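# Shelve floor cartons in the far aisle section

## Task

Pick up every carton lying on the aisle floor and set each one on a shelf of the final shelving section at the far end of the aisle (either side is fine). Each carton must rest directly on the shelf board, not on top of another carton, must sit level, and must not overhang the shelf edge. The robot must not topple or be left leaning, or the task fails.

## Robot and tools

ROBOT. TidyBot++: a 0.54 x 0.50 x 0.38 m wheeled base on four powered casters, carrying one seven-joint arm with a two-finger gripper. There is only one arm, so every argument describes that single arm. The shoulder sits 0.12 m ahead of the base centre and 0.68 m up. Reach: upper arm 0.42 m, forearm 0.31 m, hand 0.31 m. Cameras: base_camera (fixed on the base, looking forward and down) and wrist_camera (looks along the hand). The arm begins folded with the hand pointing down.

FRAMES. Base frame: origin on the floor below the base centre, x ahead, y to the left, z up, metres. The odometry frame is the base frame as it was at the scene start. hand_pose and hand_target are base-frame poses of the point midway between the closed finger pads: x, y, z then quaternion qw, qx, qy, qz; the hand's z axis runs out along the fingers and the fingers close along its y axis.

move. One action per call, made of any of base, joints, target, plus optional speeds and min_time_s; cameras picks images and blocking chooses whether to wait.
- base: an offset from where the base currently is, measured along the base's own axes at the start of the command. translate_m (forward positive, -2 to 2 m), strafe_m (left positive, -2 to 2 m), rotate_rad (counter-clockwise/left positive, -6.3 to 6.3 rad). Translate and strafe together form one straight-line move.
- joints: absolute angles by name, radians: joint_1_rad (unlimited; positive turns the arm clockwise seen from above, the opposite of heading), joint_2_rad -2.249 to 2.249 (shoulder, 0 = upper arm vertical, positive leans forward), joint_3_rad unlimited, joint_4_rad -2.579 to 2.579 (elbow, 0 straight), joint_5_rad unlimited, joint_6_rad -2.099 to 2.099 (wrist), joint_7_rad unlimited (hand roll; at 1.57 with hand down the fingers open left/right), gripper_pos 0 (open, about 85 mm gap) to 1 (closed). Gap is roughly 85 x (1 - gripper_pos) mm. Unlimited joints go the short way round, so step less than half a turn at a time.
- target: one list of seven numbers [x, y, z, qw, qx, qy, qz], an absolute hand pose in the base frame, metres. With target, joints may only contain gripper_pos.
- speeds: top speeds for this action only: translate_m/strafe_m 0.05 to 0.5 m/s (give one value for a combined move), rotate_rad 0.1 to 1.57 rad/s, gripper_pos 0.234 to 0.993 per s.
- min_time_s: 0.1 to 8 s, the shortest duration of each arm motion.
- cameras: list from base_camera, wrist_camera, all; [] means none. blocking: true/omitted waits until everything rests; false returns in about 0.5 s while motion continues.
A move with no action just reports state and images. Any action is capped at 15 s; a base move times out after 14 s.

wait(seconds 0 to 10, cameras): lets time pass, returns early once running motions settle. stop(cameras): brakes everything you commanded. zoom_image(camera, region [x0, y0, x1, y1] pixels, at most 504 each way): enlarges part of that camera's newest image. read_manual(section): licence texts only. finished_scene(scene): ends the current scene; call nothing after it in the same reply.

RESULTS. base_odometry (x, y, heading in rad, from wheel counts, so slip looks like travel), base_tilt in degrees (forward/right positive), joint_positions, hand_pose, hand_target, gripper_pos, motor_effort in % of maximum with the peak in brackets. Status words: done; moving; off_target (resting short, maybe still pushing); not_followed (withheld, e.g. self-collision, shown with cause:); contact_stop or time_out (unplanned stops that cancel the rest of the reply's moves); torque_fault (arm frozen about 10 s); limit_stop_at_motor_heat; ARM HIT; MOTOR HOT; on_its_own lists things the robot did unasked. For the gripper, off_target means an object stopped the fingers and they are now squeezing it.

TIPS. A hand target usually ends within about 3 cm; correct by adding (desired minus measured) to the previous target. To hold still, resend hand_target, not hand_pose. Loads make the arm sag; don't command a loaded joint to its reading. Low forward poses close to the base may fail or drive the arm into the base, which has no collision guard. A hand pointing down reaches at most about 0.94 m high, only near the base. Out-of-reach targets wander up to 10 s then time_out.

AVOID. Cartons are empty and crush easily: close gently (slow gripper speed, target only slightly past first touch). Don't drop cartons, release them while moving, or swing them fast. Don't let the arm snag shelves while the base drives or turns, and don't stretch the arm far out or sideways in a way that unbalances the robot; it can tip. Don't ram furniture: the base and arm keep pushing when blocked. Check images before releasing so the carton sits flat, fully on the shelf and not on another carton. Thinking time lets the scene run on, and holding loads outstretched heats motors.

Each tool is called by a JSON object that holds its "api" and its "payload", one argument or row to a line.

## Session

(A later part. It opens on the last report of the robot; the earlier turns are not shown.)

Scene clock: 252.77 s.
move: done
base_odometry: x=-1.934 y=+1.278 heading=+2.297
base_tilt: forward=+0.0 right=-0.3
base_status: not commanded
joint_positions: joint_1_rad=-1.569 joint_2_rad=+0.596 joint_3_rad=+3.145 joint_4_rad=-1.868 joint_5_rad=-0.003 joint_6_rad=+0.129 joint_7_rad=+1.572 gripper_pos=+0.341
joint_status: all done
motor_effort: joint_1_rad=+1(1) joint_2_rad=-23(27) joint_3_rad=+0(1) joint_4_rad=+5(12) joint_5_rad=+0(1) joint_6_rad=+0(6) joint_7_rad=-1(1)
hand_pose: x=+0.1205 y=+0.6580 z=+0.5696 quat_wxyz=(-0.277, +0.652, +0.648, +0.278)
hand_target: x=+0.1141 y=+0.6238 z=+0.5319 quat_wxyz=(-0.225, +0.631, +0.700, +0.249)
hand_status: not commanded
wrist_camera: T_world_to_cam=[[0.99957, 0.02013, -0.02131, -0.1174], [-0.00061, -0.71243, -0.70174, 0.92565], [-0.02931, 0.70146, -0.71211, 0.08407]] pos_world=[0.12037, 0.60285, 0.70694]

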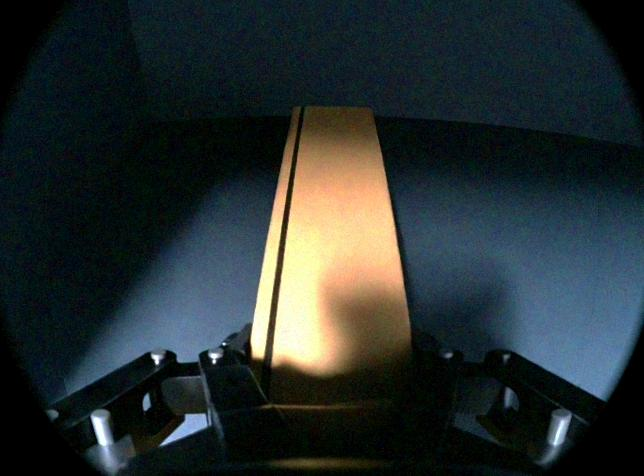

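{"api": "move", "payload": {
  "joints": {"joint_2_rad": 0.595, "joint_4_rad": -1.88, "joint_6_rad": 0.09},
  "min_time_s": 0.6
}}

{"api": "move", "payload": {
  "joints": {"gripper_pos": 0.1},
  "speeds": {"gripper_pos": 0.234},
  "cameras": ["wrist_camera"]
}}

Scene clock: 255.27 s.
move: done
base_odometry: x=-1.934 y=+1.278 heading=+2.297
base_tilt: forward=+0.0 right=-0.3
base_status: not commanded
joint_positions: joint_1_rad=-1.569 joint_2_rad=+0.596 joint_3_rad=+3.145 joint_4_rad=-1.868 joint_5_rad=-0.003 joint_6_rad=+0.129 joint_7_rad=+1.572 gripper_pos=+0.341
joint_status: all done
motor_effort: joint_1_rad=+0(1) joint_2_rad=-24(25) joint_3_rad=+0(1) joint_4_rad=+8(9) joint_5_rad=+1(1) joint_6_rad=+2(3) joint_7_rad=-1(1)
hand_pose: x=+0.1205 y=+0.6581 z=+0.5699 quat_wxyz=(-0.277, +0.652, +0.648, +0.279)
hand_target: x=+0.1133 y=+0.6440 z=+0.5567 quat_wxyz=(-0.248, +0.622, +0.691, +0.273)
hand_status: not commanded
pictures: none

Scene clock: 256.87 s.
move: done
base_odometry: x=-1.934 y=+1.278 heading=+2.297
base_tilt: forward=+0.0 right=-0.3
base_status: not commanded
joint_positions: joint_1_rad=-1.570 joint_2_rad=+0.597 joint_3_rad=+3.145 joint_4_rad=-1.869 joint_5_rad=-0.003 joint_6_rad=+0.122 joint_7_rad=+1.572 gripper_pos=+0.100
joint_status: all done
motor_effort: joint_1_rad=+0(2) joint_2_rad=-31(31) joint_3_rad=+0(1) joint_4_rad=+13(13) joint_5_rad=+1(1) joint_6_rad=+6(7) joint_7_rad=-1(1)
hand_pose: x=+0.1202 y=+0.6559 z=+0.5670 quat_wxyz=(-0.274, +0.653, +0.650, +0.275)
hand_target: x=+0.1133 y=+0.6440 z=+0.5567 quat_wxyz=(-0.248, +0.622, +0.691, +0.273)
hand_status: not commanded
wrist_camera: T_world_to_cam=[[0.99956, 0.0205, -0.02149, -0.11722], [-0.0002, -0.7188, -0.69522, 0.92272], [-0.0297, 0.69492, -0.71847, 0.09163]] pos_world=[0.12007, 0.60198, 0.70481]

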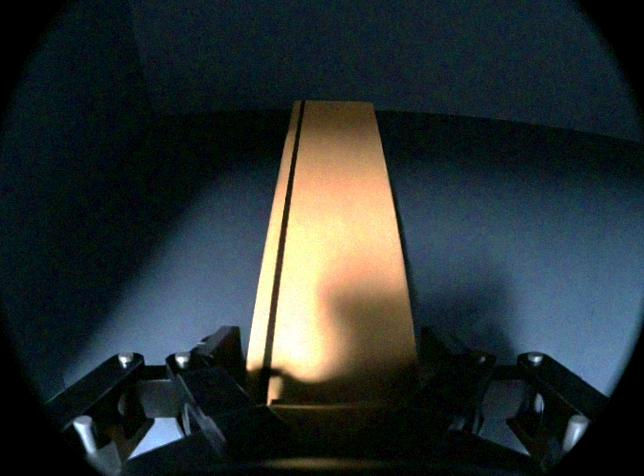

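{"api": "move", "payload": {
  "joints": {"joint_2_rad": 0.0, "joint_4_rad": -2.1, "joint_6_rad": -0.28},
  "min_time_s": 2,
  "cameras": ["wrist_camera"]
}}

Scene clock: 260.70 s.
move: done
base_odometry: x=-1.934 y=+1.278 heading=+2.297
base_tilt: forward=+0.0 right=-0.3
base_status: not commanded
joint_positions: joint_1_rad=-1.570 joint_2_rad=+0.024 joint_3_rad=+3.145 joint_4_rad=-2.075 joint_5_rad=-0.003 joint_6_rad=-0.238 joint_7_rad=+1.572 gripper_pos=+0.100
joint_status: all done
motor_effort: joint_1_rad=+1(1) joint_2_rad=-17(32) joint_3_rad=+1(2) joint_4_rad=+16(18) joint_5_rad=+1(1) joint_6_rad=+6(7) joint_7_rad=-1(1)
hand_pose: x=+0.1193 y=+0.5058 z=+0.7278 quat_wxyz=(-0.277, +0.653, +0.649, +0.277)
hand_target: x=+0.1201 y=+0.4864 z=+0.7186 quat_wxyz=(-0.246, +0.626, +0.685, +0.279)
hand_status: not commanded
wrist_camera: T_world_to_cam=[[0.9995, 0.02108, -0.02376, -0.10847], [-0.00157, -0.71432, -0.69981, 0.92782], [-0.03172, 0.6995, -0.71393, 0.30606]] pos_world=[0.11958, 0.45096, 0.86523]

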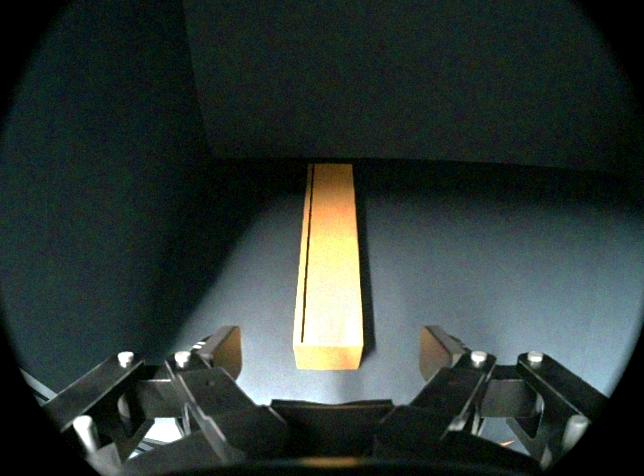

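{"api": "move", "payload": {
  "joints": {"joint_1_rad": 0.018, "joint_2_rad": 0.25, "joint_4_rad": -2.32, "joint_6_rad": -0.58, "joint_7_rad": 1.615, "gripper_pos": 0.0}
}}

{"api": "move", "payload": {
  "base": {"translate_m": -1.5}
}}

{"api": "move", "payload": {
  "base": {"strafe_m": 0.17},
  "cameras": ["all"]
}}

Scene clock: 270.07 s.
move: done
base_odometry: x=-1.934 y=+1.278 heading=+2.297
base_tilt: forward=+0.0 right=-0.3
base_status: not commanded
joint_positions: joint_1_rad=+0.000 joint_2_rad=+0.234 joint_3_rad=+3.149 joint_4_rad=-2.300 joint_5_rad=-0.002 joint_6_rad=-0.538 joint_7_rad=+1.572 gripper_pos=+0.000
joint_status: all done
motor_effort: joint_1_rad=+0(3) joint_2_rad=-16(18) joint_3_rad=+0(1) joint_4_rad=+9(17) joint_5_rad=+1(1) joint_6_rad=+0(7) joint_7_rad=-1(1)
hand_pose: x=+0.4174 y=-0.0006 z=+0.5223 quat_wxyz=(+0.001, +0.999, -0.003, +0.034)
hand_target: x=+0.3905 y=-0.0162 z=+0.5139 quat_wxyz=(+0.015, +0.999, +0.028, -0.005)
hand_status: not commanded
pictures: none

Scene clock: 273.87 s.
move: done
base_odometry: x=-0.938 y=+0.157 heading=+2.298
base_tilt: forward=+0.0 right=-0.3
base_status: done
joint_positions: joint_1_rad=+0.003 joint_2_rad=+0.249 joint_3_rad=+3.149 joint_4_rad=-2.312 joint_5_rad=-0.001 joint_6_rad=-0.548 joint_7_rad=+1.572 gripper_pos=+0.000
joint_status: not commanded
motor_effort: joint_1_rad=+0(2) joint_2_rad=-17(19) joint_3_rad=+1(2) joint_4_rad=+8(10) joint_5_rad=+1(1) joint_6_rad=+0(1) joint_7_rad=-1(1)
hand_pose: x=+0.4053 y=-0.0017 z=+0.5155 quat_wxyz=(+0.001, +1.000, -0.005, +0.016)
hand_target: x=+0.3905 y=-0.0162 z=+0.5139 quat_wxyz=(+0.015, +0.999, +0.028, -0.005)
hand_status: not commanded
pictures: none

Scene clock: 275.27 s.
move: done
base_odometry: x=-1.065 y=+0.044 heading=+2.299
base_tilt: forward=+0.0 right=-0.3
base_status: done
joint_positions: joint_1_rad=+0.008 joint_2_rad=+0.249 joint_3_rad=+3.150 joint_4_rad=-2.312 joint_5_rad=+0.001 joint_6_rad=-0.548 joint_7_rad=+1.572 gripper_pos=+0.000
joint_status: not commanded
motor_effort: joint_1_rad=+0(3) joint_2_rad=-16(17) joint_3_rad=+0(2) joint_4_rad=+8(9) joint_5_rad=+1(1) joint_6_rad=+0(1) joint_7_rad=-1(1)
hand_pose: x=+0.4053 y=-0.0035 z=+0.5155 quat_wxyz=(+0.001, +1.000, -0.007, +0.016)
hand_target: x=+0.3905 y=-0.0162 z=+0.5139 quat_wxyz=(+0.015, +0.999, +0.028, -0.005)
hand_status: not commanded
pictures: base_camera, wrist_camera
wrist_camera: T_world_to_cam=[[-0.01056, -0.99946, -0.03122, 0.02103], [-0.99994, 0.01068, -0.00361, 0.46416], [0.00395, 0.03118, -0.99951, 0.65026]] pos_world=[0.46179, -0.00422, 0.65228]

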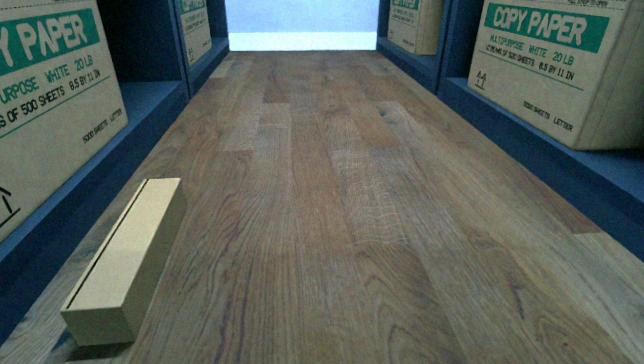

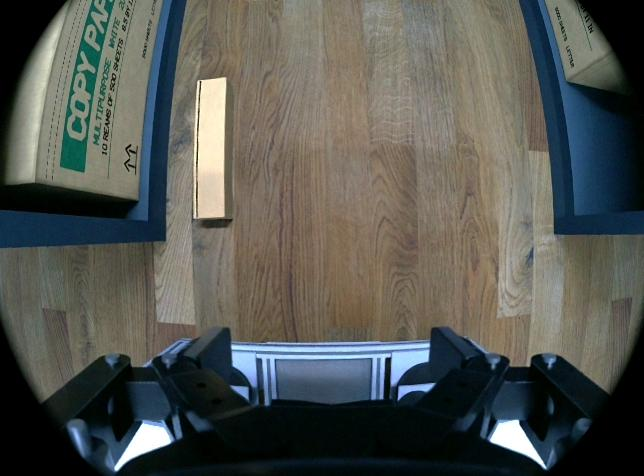

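{"api": "move", "payload": {
  "base": {"translate_m": -0.1},
  "joints": {"joint_1_rad": -0.596, "joint_2_rad": 1.672, "joint_3_rad": 3.128, "joint_4_rad": -1.543, "joint_5_rad": -0.592, "joint_6_rad": 0.9, "joint_7_rad": 1.469},
  "min_time_s": 2,
  "cameras": ["all"]
}}

Scene clock: 287.30 s.
move: done
base_odometry: x=-0.998 y=-0.031 heading=+2.299
base_tilt: forward=+0.0 right=-0.3
base_status: done
joint_positions: joint_1_rad=-0.578 joint_2_rad=+1.662 joint_3_rad=+3.141 joint_4_rad=-1.557 joint_5_rad=-0.537 joint_6_rad=+0.846 joint_7_rad=+1.513 gripper_pos=+0.000
joint_status: all done
motor_effort: joint_1_rad=+1(3) joint_2_rad=-34(37) joint_3_rad=+1(2) joint_4_rad=+1(11) joint_5_rad=+0(2) joint_6_rad=+6(7) joint_7_rad=-1(1)
hand_pose: x=+0.6679 y=+0.2175 z=+0.1088 quat_wxyz=(-0.001, +0.925, +0.001, +0.380)
hand_target: x=+0.6735 y=+0.2215 z=+0.1163 quat_wxyz=(-0.008, +0.914, -0.039, +0.404)
hand_status: not commanded
pictures: base_camera, wrist_camera
wrist_camera: T_world_to_cam=[[0.02724, -0.99936, -0.02317, 0.20585], [-0.73092, -0.0041, -0.68246, 0.6204], [0.68192, 0.03552, -0.73056, -0.24722]] pos_world=[0.61644, 0.21704, 0.24755]

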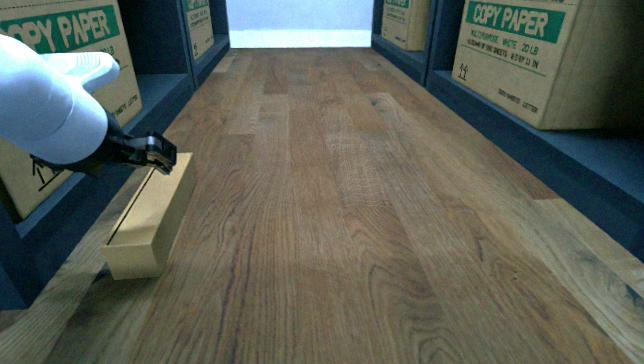

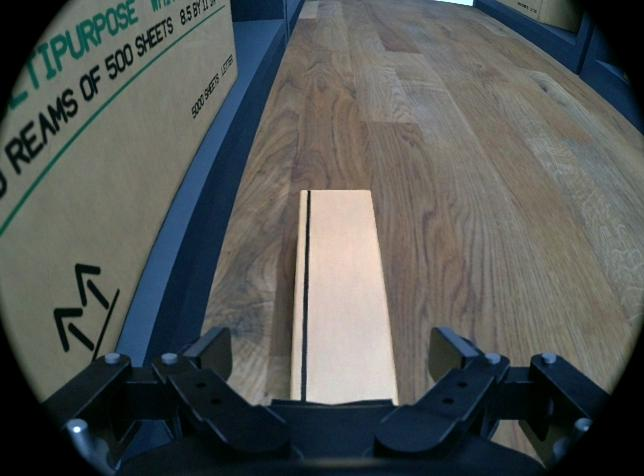

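{"api": "move", "payload": {
  "joints": {"joint_1_rad": -0.547, "joint_2_rad": 1.767, "joint_4_rad": -1.44, "joint_5_rad": -0.467, "joint_7_rad": 1.569},
  "min_time_s": 1.5,
  "cameras": ["wrist_camera"]
}}

Scene clock: 293.17 s.
move: done
base_odometry: x=-0.998 y=-0.031 heading=+2.299
base_tilt: forward=+0.0 right=-0.3
base_status: not commanded
joint_positions: joint_1_rad=-0.566 joint_2_rad=+1.752 joint_3_rad=+3.141 joint_4_rad=-1.453 joint_5_rad=-0.518 joint_6_rad=+0.848 joint_7_rad=+1.527 gripper_pos=+0.000
joint_status: all done
motor_effort: joint_1_rad=+0(2) joint_2_rad=-34(36) joint_3_rad=+0(3) joint_4_rad=+2(3) joint_5_rad=+0(2) joint_6_rad=+6(6) joint_7_rad=-1(2)
hand_pose: x=+0.6726 y=+0.2163 z=+0.0737 quat_wxyz=(-0.003, +0.922, +0.008, +0.386)
hand_target: x=+0.6817 y=+0.2232 z=+0.0775 quat_wxyz=(-0.008, +0.913, +0.039, +0.406)
hand_status: not commanded
wrist_camera: T_world_to_cam=[[0.04379, -0.99881, -0.02132, 0.19234], [-0.72183, -0.01688, -0.69186, 0.59721], [0.69068, 0.04569, -0.72171, -0.28473]] pos_world=[0.61932, 0.2152, 0.2118]

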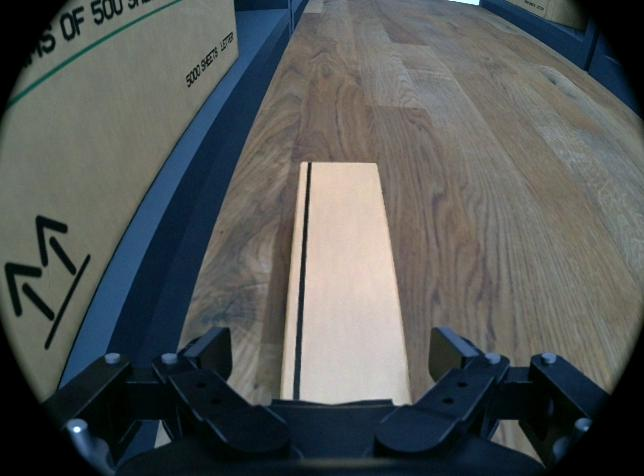

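{"api": "move", "payload": {
  "joints": {"joint_1_rad": -0.534, "joint_2_rad": 1.857, "joint_4_rad": -1.327, "joint_5_rad": -0.579, "joint_6_rad": 0.777, "joint_7_rad": 1.588},
  "min_time_s": 1.5,
  "cameras": ["all"]
}}

Scene clock: 296.80 s.
move: done
base_odometry: x=-0.998 y=-0.031 heading=+2.299
base_tilt: forward=+0.0 right=-0.3
base_status: not commanded
joint_positions: joint_1_rad=-0.554 joint_2_rad=+1.843 joint_3_rad=+3.141 joint_4_rad=-1.340 joint_5_rad=-0.529 joint_6_rad=+0.816 joint_7_rad=+1.544 gripper_pos=+0.000
joint_status: all done
motor_effort: joint_1_rad=+1(3) joint_2_rad=-34(35) joint_3_rad=+1(3) joint_4_rad=+2(4) joint_5_rad=+0(2) joint_6_rad=+6(7) joint_7_rad=-1(1)
hand_pose: x=+0.6710 y=+0.2087 z=+0.0334 quat_wxyz=(-0.001, +0.925, +0.003, +0.380)
hand_target: x=+0.6606 y=+0.1905 z=+0.0181 quat_wxyz=(+0.017, +0.933, -0.012, +0.359)
hand_status: not commanded
pictures: base_camera, wrist_camera
wrist_camera: T_world_to_cam=[[0.03188, -0.99928, -0.02062, 0.19202], [-0.73062, -0.00922, -0.68272, 0.57204], [0.68204, 0.03683, -0.73039, -0.30442]] pos_world=[0.61945, 0.20837, 0.17216]

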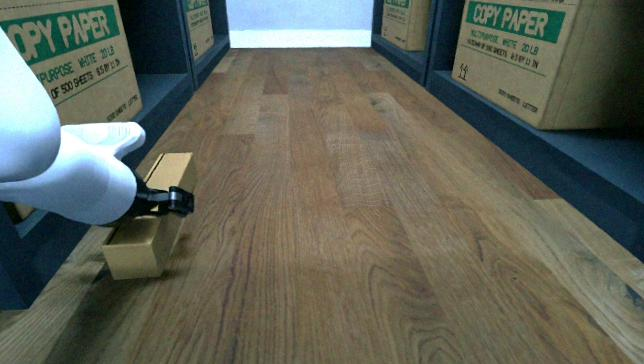

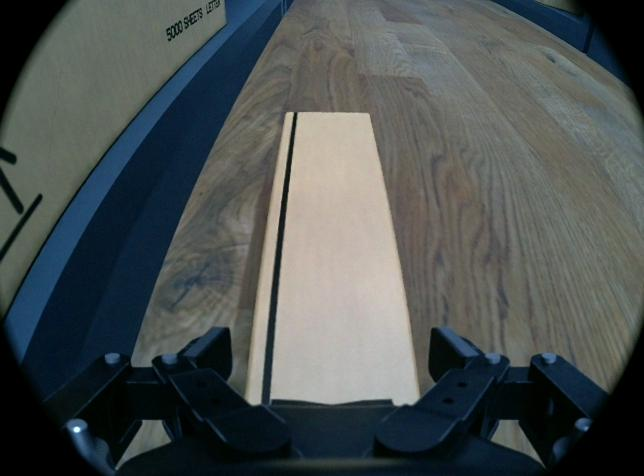

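{"api": "move", "payload": {
  "joints": {"gripper_pos": 0.31}
}}

{"api": "move", "payload": {
  "joints": {"gripper_pos": 0.344},
  "speeds": {"gripper_pos": 0.234}
}}

{"api": "move", "payload": {
  "joints": {"joint_2_rad": 1.76},
  "min_time_s": 1,
  "cameras": ["all"]
}}

Scene clock: 299.10 s.
move: done
base_odometry: x=-0.998 y=-0.031 heading=+2.299
base_tilt: forward=+0.0 right=-0.3
base_status: not commanded
joint_positions: joint_1_rad=-0.554 joint_2_rad=+1.843 joint_3_rad=+3.141 joint_4_rad=-1.340 joint_5_rad=-0.529 joint_6_rad=+0.816 joint_7_rad=+1.544 gripper_pos=+0.311
joint_status: all done
motor_effort: joint_1_rad=+1(1) joint_2_rad=-34(34) joint_3_rad=+1(2) joint_4_rad=+3(3) joint_5_rad=+1(1) joint_6_rad=+6(6) joint_7_rad=+0(1)
hand_pose: x=+0.6711 y=+0.2085 z=+0.0334 quat_wxyz=(+0.000, +0.925, +0.003, +0.380)
hand_target: x=+0.6606 y=+0.1905 z=+0.0181 quat_wxyz=(+0.017, +0.933, -0.012, +0.359)
hand_status: not commanded
pictures: none

Scene clock: 300.27 s.
move: done
base_odometry: x=-0.998 y=-0.031 heading=+2.299
base_tilt: forward=+0.0 right=-0.3
base_status: not commanded
joint_positions: joint_1_rad=-0.554 joint_2_rad=+1.843 joint_3_rad=+3.141 joint_4_rad=-1.340 joint_5_rad=-0.529 joint_6_rad=+0.816 joint_7_rad=+1.544 gripper_pos=+0.340
joint_status: all done
motor_effort: joint_1_rad=+1(2) joint_2_rad=-30(34) joint_3_rad=+1(3) joint_4_rad=+2(3) joint_5_rad=+1(1) joint_6_rad=+3(6) joint_7_rad=+0(1)
hand_pose: x=+0.6711 y=+0.2085 z=+0.0334 quat_wxyz=(+0.000, +0.925, +0.003, +0.380)
hand_target: x=+0.6606 y=+0.1905 z=+0.0181 quat_wxyz=(+0.017, +0.933, -0.012, +0.359)
hand_status: not commanded
pictures: none

Scene clock: 301.73 s.
move: done
base_odometry: x=-0.998 y=-0.031 heading=+2.299
base_tilt: forward=+0.0 right=-0.3
base_status: not commanded
joint_positions: joint_1_rad=-0.553 joint_2_rad=+1.809 joint_3_rad=+3.141 joint_4_rad=-1.338 joint_5_rad=-0.529 joint_6_rad=+0.807 joint_7_rad=+1.544 gripper_pos=+0.340
joint_status: all done
motor_effort: joint_1_rad=+1(2) joint_2_rad=-35(36) joint_3_rad=+2(2) joint_4_rad=+3(4) joint_5_rad=+1(1) joint_6_rad=+7(7) joint_7_rad=+0(1)
hand_pose: x=+0.6885 y=+0.2198 z=+0.0516 quat_wxyz=(-0.009, +0.921, -0.001, +0.390)
hand_target: x=+0.7137 y=+0.2219 z=+0.0758 quat_wxyz=(-0.006, +0.918, -0.022, +0.397)
hand_status: not commanded
pictures: base_camera, wrist_camera
wrist_camera: T_world_to_cam=[[0.03122, -0.99878, -0.03823, 0.20418], [-0.71579, 0.00436, -0.6983, 0.5849], [0.69762, 0.04917, -0.71478, -0.31778]] pos_world=[0.63398, 0.21701, 0.1891]

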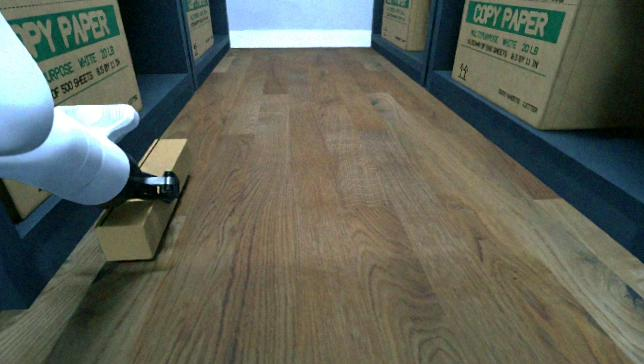

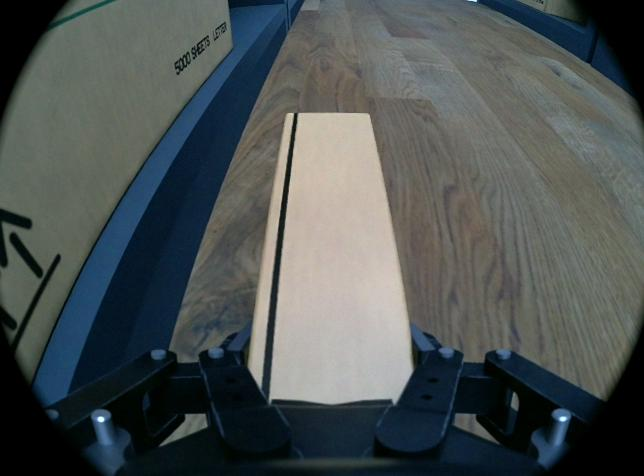

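{"api": "move", "payload": {
  "base": {"translate_m": 1.6, "strafe_m": -0.17},
  "joints": {"joint_1_rad": 0.018, "joint_2_rad": -0.125, "joint_4_rad": -2.466, "joint_5_rad": 0.05, "joint_6_rad": -0.05, "joint_7_rad": 1.615},
  "min_time_s": 3,
  "cameras": ["all"]
}}

Scene clock: 309.80 s.
move: done
base_odometry: x=-1.936 y=+1.277 heading=+2.298
base_tilt: forward=+0.0 right=-0.3
base_status: done
joint_positions: joint_1_rad=-0.002 joint_2_rad=-0.098 joint_3_rad=+3.135 joint_4_rad=-2.447 joint_5_rad=-0.004 joint_6_rad=-0.014 joint_7_rad=+1.571 gripper_pos=+0.340
joint_status: all done
motor_effort: joint_1_rad=+0(3) joint_2_rad=-11(40) joint_3_rad=+1(3) joint_4_rad=+15(16) joint_5_rad=+1(2) joint_6_rad=+7(8) joint_7_rad=+0(2)
hand_pose: x=+0.5205 y=+0.0048 z=+0.6584 quat_wxyz=(-0.002, +0.925, +0.002, +0.380)
hand_target: x=+0.5043 y=-0.0012 z=+0.6527 quat_wxyz=(+0.020, +0.929, +0.042, +0.366)
hand_status: not commanded
pictures: base_camera, wrist_camera
wrist_camera: T_world_to_cam=[[0.03072, -0.99922, -0.02481, 0.00931], [-0.73151, -0.00556, -0.68181, 0.88671], [0.68114, 0.03909, -0.73111, 0.26309]] pos_world=[0.46915, 0.00395, 0.79715]

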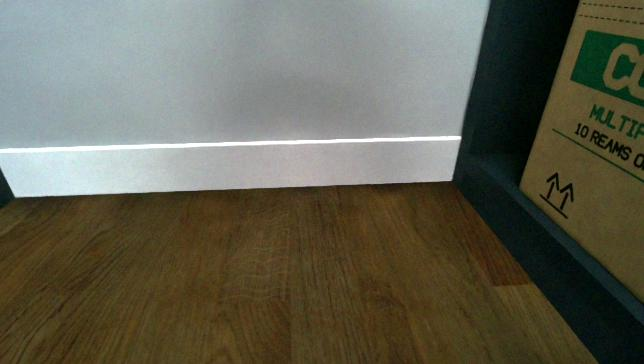

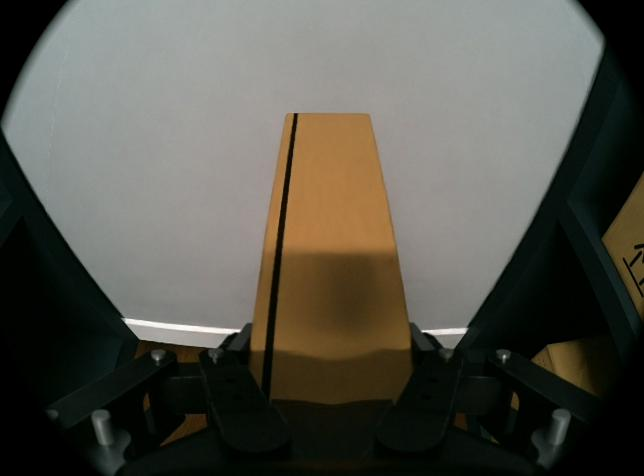

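{"api": "move", "payload": {
  "joints": {"joint_1_rad": -1.16},
  "min_time_s": 1.8,
  "cameras": ["wrist_camera"]
}}

{"api": "move", "payload": {
  "base": {"translate_m": 0.17},
  "speeds": {"translate_m": 0.2},
  "joints": {"joint_1_rad": -1.588},
  "min_time_s": 1.5,
  "cameras": ["all"]
}}

Scene clock: 314.23 s.
move: done
base_odometry: x=-1.936 y=+1.277 heading=+2.298
base_tilt: forward=+0.0 right=-0.3
base_status: not commanded
joint_positions: joint_1_rad=-1.141 joint_2_rad=-0.098 joint_3_rad=+3.134 joint_4_rad=-2.447 joint_5_rad=-0.004 joint_6_rad=-0.014 joint_7_rad=+1.571 gripper_pos=+0.340
joint_status: all done
motor_effort: joint_1_rad=+0(3) joint_2_rad=-11(11) joint_3_rad=+0(2) joint_4_rad=+15(15) joint_5_rad=+1(1) joint_6_rad=+7(7) joint_7_rad=-1(1)
hand_pose: x=+0.2823 y=+0.3668 z=+0.6584 quat_wxyz=(-0.207, +0.778, +0.501, +0.319)
hand_target: x=+0.2676 y=+0.3555 z=+0.6527 quat_wxyz=(-0.187, +0.750, +0.551, +0.315)
hand_status: not commanded
wrist_camera: T_world_to_cam=[[0.92084, -0.38918, -0.02443, -0.09701], [-0.30005, -0.66716, -0.68181, 0.83532], [0.24905, 0.63517, -0.73112, 0.31457]] pos_world=[0.26162, 0.31973, 0.79715]

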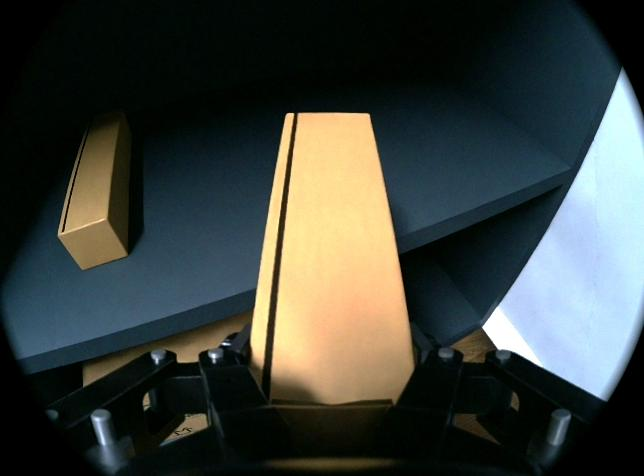

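Scene clock: 316.03 s.
move: done
base_odometry: x=-2.049 y=+1.404 heading=+2.298
base_tilt: forward=+0.0 right=-0.3
base_status: done
joint_positions: joint_1_rad=-1.571 joint_2_rad=-0.101 joint_3_rad=+3.133 joint_4_rad=-2.448 joint_5_rad=-0.004 joint_6_rad=-0.015 joint_7_rad=+1.571 gripper_pos=+0.340
joint_status: all done
motor_effort: joint_1_rad=+1(2) joint_2_rad=-11(11) joint_3_rad=+0(1) joint_4_rad=+15(15) joint_5_rad=+0(1) joint_6_rad=+7(7) joint_7_rad=-1(1)
hand_pose: x=+0.1141 y=+0.4006 z=+0.6586 quat_wxyz=(-0.270, +0.652, +0.656, +0.267)
hand_target: x=+0.1067 y=+0.3852 z=+0.6527 quat_wxyz=(-0.249, +0.616, +0.698, +0.269)
hand_status: not commanded
pictures: base_camera, wrist_camera
wrist_camera: T_world_to_cam=[[0.99921, 0.03152, -0.02418, -0.10658], [0.00656, -0.73129, -0.68203, 0.79839], [-0.03918, 0.68134, -0.73092, 0.34942]] pos_world=[0.11495, 0.34915, 0.79735]

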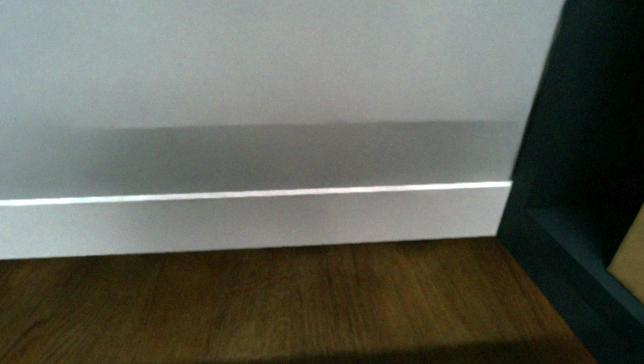

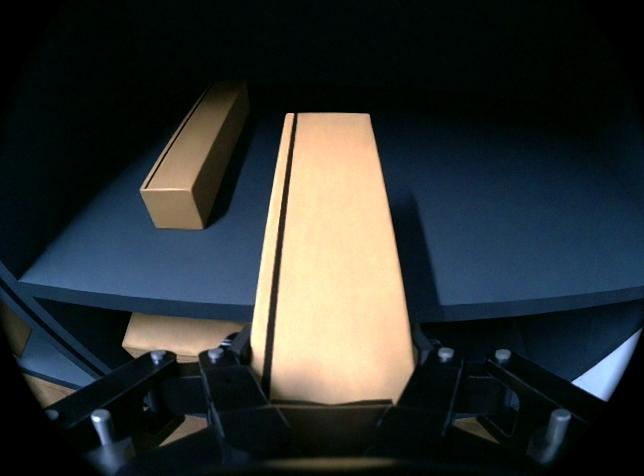

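{"api": "move", "payload": {
  "joints": {"joint_2_rad": 0.454, "joint_4_rad": -1.77, "joint_6_rad": -0.168},
  "min_time_s": 2
}}

{"api": "move", "payload": {
  "joints": {"joint_2_rad": 0.572, "joint_4_rad": -1.88, "joint_6_rad": 0.108},
  "min_time_s": 2
}}

{"api": "move", "payload": {
  "joints": {"joint_2_rad": 0.592, "joint_4_rad": -1.89, "joint_6_rad": 0.138},
  "min_time_s": 1
}}

{"api": "move", "payload": {
  "joints": {"joint_2_rad": 0.599, "joint_4_rad": -1.894, "joint_6_rad": 0.146},
  "min_time_s": 0.6,
  "cameras": ["wrist_camera"]
}}

Scene clock: 320.10 s.
move: done
base_odometry: x=-2.049 y=+1.404 heading=+2.298
base_tilt: forward=+0.0 right=-0.3
base_status: not commanded
joint_positions: joint_1_rad=-1.571 joint_2_rad=+0.448 joint_3_rad=+3.133 joint_4_rad=-1.788 joint_5_rad=-0.004 joint_6_rad=-0.130 joint_7_rad=+1.571 gripper_pos=+0.340
joint_status: all done
motor_effort: joint_1_rad=+0(1) joint_2_rad=-29(31) joint_3_rad=+0(1) joint_4_rad=+16(17) joint_5_rad=+1(1) joint_6_rad=+7(8) joint_7_rad=-1(1)
hand_pose: x=+0.1122 y=+0.6471 z=+0.6443 quat_wxyz=(-0.270, +0.654, +0.656, +0.264)
hand_target: x=+0.1010 y=+0.6459 z=+0.6412 quat_wxyz=(-0.250, +0.618, +0.695, +0.268)
hand_status: not commanded
pictures: none

Scene clock: 322.40 s.
move: done
base_odometry: x=-2.049 y=+1.404 heading=+2.298
base_tilt: forward=+0.0 right=-0.3
base_status: not commanded
joint_positions: joint_1_rad=-1.571 joint_2_rad=+0.562 joint_3_rad=+3.133 joint_4_rad=-1.860 joint_5_rad=-0.004 joint_6_rad=+0.051 joint_7_rad=+1.571 gripper_pos=+0.340
joint_status: all done
motor_effort: joint_1_rad=+0(1) joint_2_rad=-31(32) joint_3_rad=+0(1) joint_4_rad=+13(17) joint_5_rad=+0(1) joint_6_rad=+6(7) joint_7_rad=-1(1)
hand_pose: x=+0.1123 y=+0.6479 z=+0.5781 quat_wxyz=(-0.269, +0.655, +0.656, +0.263)
hand_target: x=+0.0966 y=+0.6500 z=+0.5757 quat_wxyz=(-0.270, +0.611, +0.690, +0.279)
hand_status: not commanded
pictures: none

Scene clock: 323.67 s.
move: done
base_odometry: x=-2.049 y=+1.404 heading=+2.298
base_tilt: forward=+0.0 right=-0.3
base_status: not commanded
joint_positions: joint_1_rad=-1.571 joint_2_rad=+0.578 joint_3_rad=+3.133 joint_4_rad=-1.869 joint_5_rad=-0.004 joint_6_rad=+0.083 joint_7_rad=+1.571 gripper_pos=+0.340
joint_status: all done
motor_effort: joint_1_rad=+1(1) joint_2_rad=-30(31) joint_3_rad=+0(1) joint_4_rad=+13(15) joint_5_rad=+0(1) joint_6_rad=+6(7) joint_7_rad=+0(1)
hand_pose: x=+0.1124 y=+0.6495 z=+0.5712 quat_wxyz=(-0.271, +0.654, +0.655, +0.265)
hand_target: x=+0.0961 y=+0.6496 z=+0.5652 quat_wxyz=(-0.270, +0.611, +0.690, +0.279)
hand_status: not commanded
pictures: none

Scene clock: 324.57 s.
move: done
base_odometry: x=-2.049 y=+1.404 heading=+2.298
base_tilt: forward=+0.0 right=-0.3
base_status: not commanded
joint_positions: joint_1_rad=-1.571 joint_2_rad=+0.581 joint_3_rad=+3.133 joint_4_rad=-1.871 joint_5_rad=-0.004 joint_6_rad=+0.093 joint_7_rad=+1.571 gripper_pos=+0.340
joint_status: all done
motor_effort: joint_1_rad=+1(1) joint_2_rad=-30(31) joint_3_rad=+1(1) joint_4_rad=+13(14) joint_5_rad=+0(1) joint_6_rad=+6(7) joint_7_rad=+0(1)
hand_pose: x=+0.1124 y=+0.6502 z=+0.5701 quat_wxyz=(-0.273, +0.653, +0.654, +0.267)
hand_target: x=+0.0960 y=+0.6487 z=+0.5608 quat_wxyz=(-0.269, +0.611, +0.691, +0.278)
hand_status: not commanded
wrist_camera: T_world_to_cam=[[0.99912, 0.02996, -0.02943, -0.11084], [0.00171, -0.72916, -0.68434, 0.92112], [-0.04196, 0.68369, -0.72857, 0.11208]] pos_world=[0.11387, 0.59834, 0.70876]

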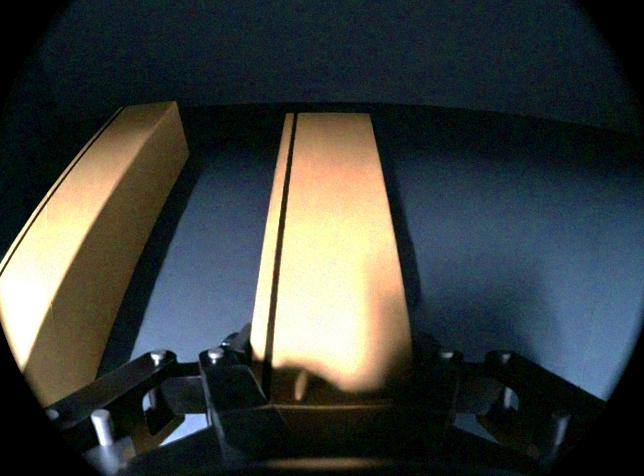

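{"api": "move", "payload": {
  "joints": {"joint_2_rad": 0.607, "joint_4_rad": -1.898, "joint_6_rad": 0.15},
  "min_time_s": 0.6
}}

{"api": "move", "payload": {
  "joints": {"gripper_pos": 0.12},
  "speeds": {"gripper_pos": 0.234},
  "cameras": ["wrist_camera"]
}}

{"api": "move", "payload": {
  "joints": {"joint_2_rad": 0.0, "joint_4_rad": -2.1, "joint_6_rad": -0.28},
  "min_time_s": 2,
  "cameras": ["wrist_camera"]
}}

Scene clock: 326.97 s.
move: done
base_odometry: x=-2.049 y=+1.404 heading=+2.298
base_tilt: forward=+0.0 right=-0.3
base_status: not commanded
joint_positions: joint_1_rad=-1.571 joint_2_rad=+0.582 joint_3_rad=+3.133 joint_4_rad=-1.873 joint_5_rad=-0.004 joint_6_rad=+0.100 joint_7_rad=+1.571 gripper_pos=+0.340
joint_status: all done
motor_effort: joint_1_rad=+0(1) joint_2_rad=-29(30) joint_3_rad=+1(1) joint_4_rad=+13(14) joint_5_rad=+0(1) joint_6_rad=+6(6) joint_7_rad=-1(1)
hand_pose: x=+0.1124 y=+0.6506 z=+0.5700 quat_wxyz=(-0.274, +0.653, +0.654, +0.268)
hand_target: x=+0.0960 y=+0.6467 z=+0.5549 quat_wxyz=(-0.267, +0.612, +0.692, +0.275)
hand_status: not commanded
pictures: none

Scene clock: 328.50 s.
move: done
base_odometry: x=-2.049 y=+1.404 heading=+2.298
base_tilt: forward=+0.0 right=-0.3
base_status: not commanded
joint_positions: joint_1_rad=-1.571 joint_2_rad=+0.590 joint_3_rad=+3.133 joint_4_rad=-1.875 joint_5_rad=-0.004 joint_6_rad=+0.101 joint_7_rad=+1.571 gripper_pos=+0.120
joint_status: all done
motor_effort: joint_1_rad=+1(1) joint_2_rad=-30(31) joint_3_rad=-1(1) joint_4_rad=+13(13) joint_5_rad=+1(1) joint_6_rad=+6(6) joint_7_rad=-1(1)
hand_pose: x=+0.1124 y=+0.6492 z=+0.5648 quat_wxyz=(-0.271, +0.654, +0.655, +0.265)
hand_target: x=+0.0960 y=+0.6467 z=+0.5549 quat_wxyz=(-0.267, +0.612, +0.692, +0.275)
hand_status: not commanded
wrist_camera: T_world_to_cam=[[0.99912, 0.03019, -0.02921, -0.11126], [0.00221, -0.73219, -0.6811, 0.91681], [-0.04195, 0.68043, -0.73161, 0.11271]] pos_world=[0.11386, 0.59795, 0.70364]

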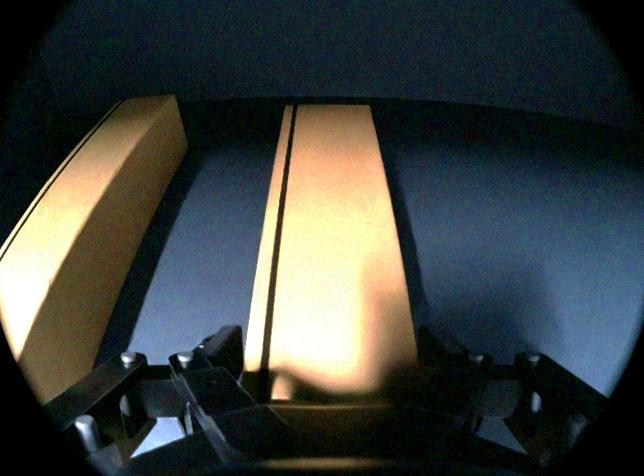

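Scene clock: 330.80 s.
move: done
base_odometry: x=-2.049 y=+1.404 heading=+2.298
base_tilt: forward=+0.0 right=-0.3
base_status: not commanded
joint_positions: joint_1_rad=-1.571 joint_2_rad=+0.024 joint_3_rad=+3.133 joint_4_rad=-2.075 joint_5_rad=-0.004 joint_6_rad=-0.238 joint_7_rad=+1.571 gripper_pos=+0.120
joint_status: all done
motor_effort: joint_1_rad=+1(1) joint_2_rad=-17(31) joint_3_rad=+0(1) joint_4_rad=+16(18) joint_5_rad=+1(1) joint_6_rad=+6(7) joint_7_rad=-1(1)
hand_pose: x=+0.1129 y=+0.5058 z=+0.7280 quat_wxyz=(-0.279, +0.649, +0.653, +0.275)
hand_target: x=+0.1070 y=+0.4859 z=+0.7186 quat_wxyz=(-0.250, +0.617, +0.694, +0.275)
hand_status: not commanded
wrist_camera: T_world_to_cam=[[0.99914, 0.03333, -0.02456, -0.10762], [0.00659, -0.71383, -0.70029, 0.92714], [-0.04087, 0.69952, -0.71344, 0.30669]] pos_world=[0.11395, 0.45087, 0.86543]

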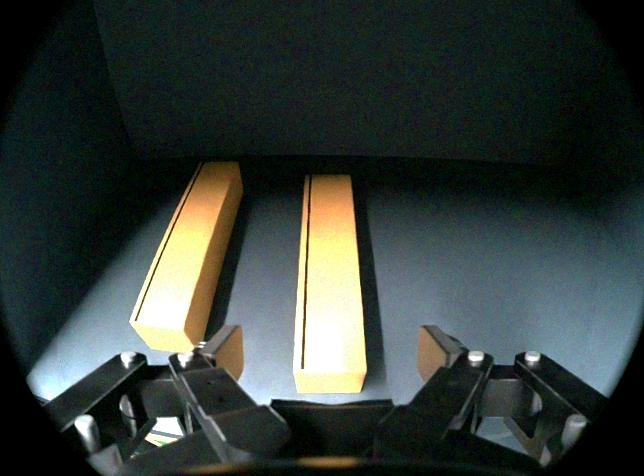

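{"api": "finished_scene", "payload": {
  "scene": 1
}}

The scene is finished: the task was done.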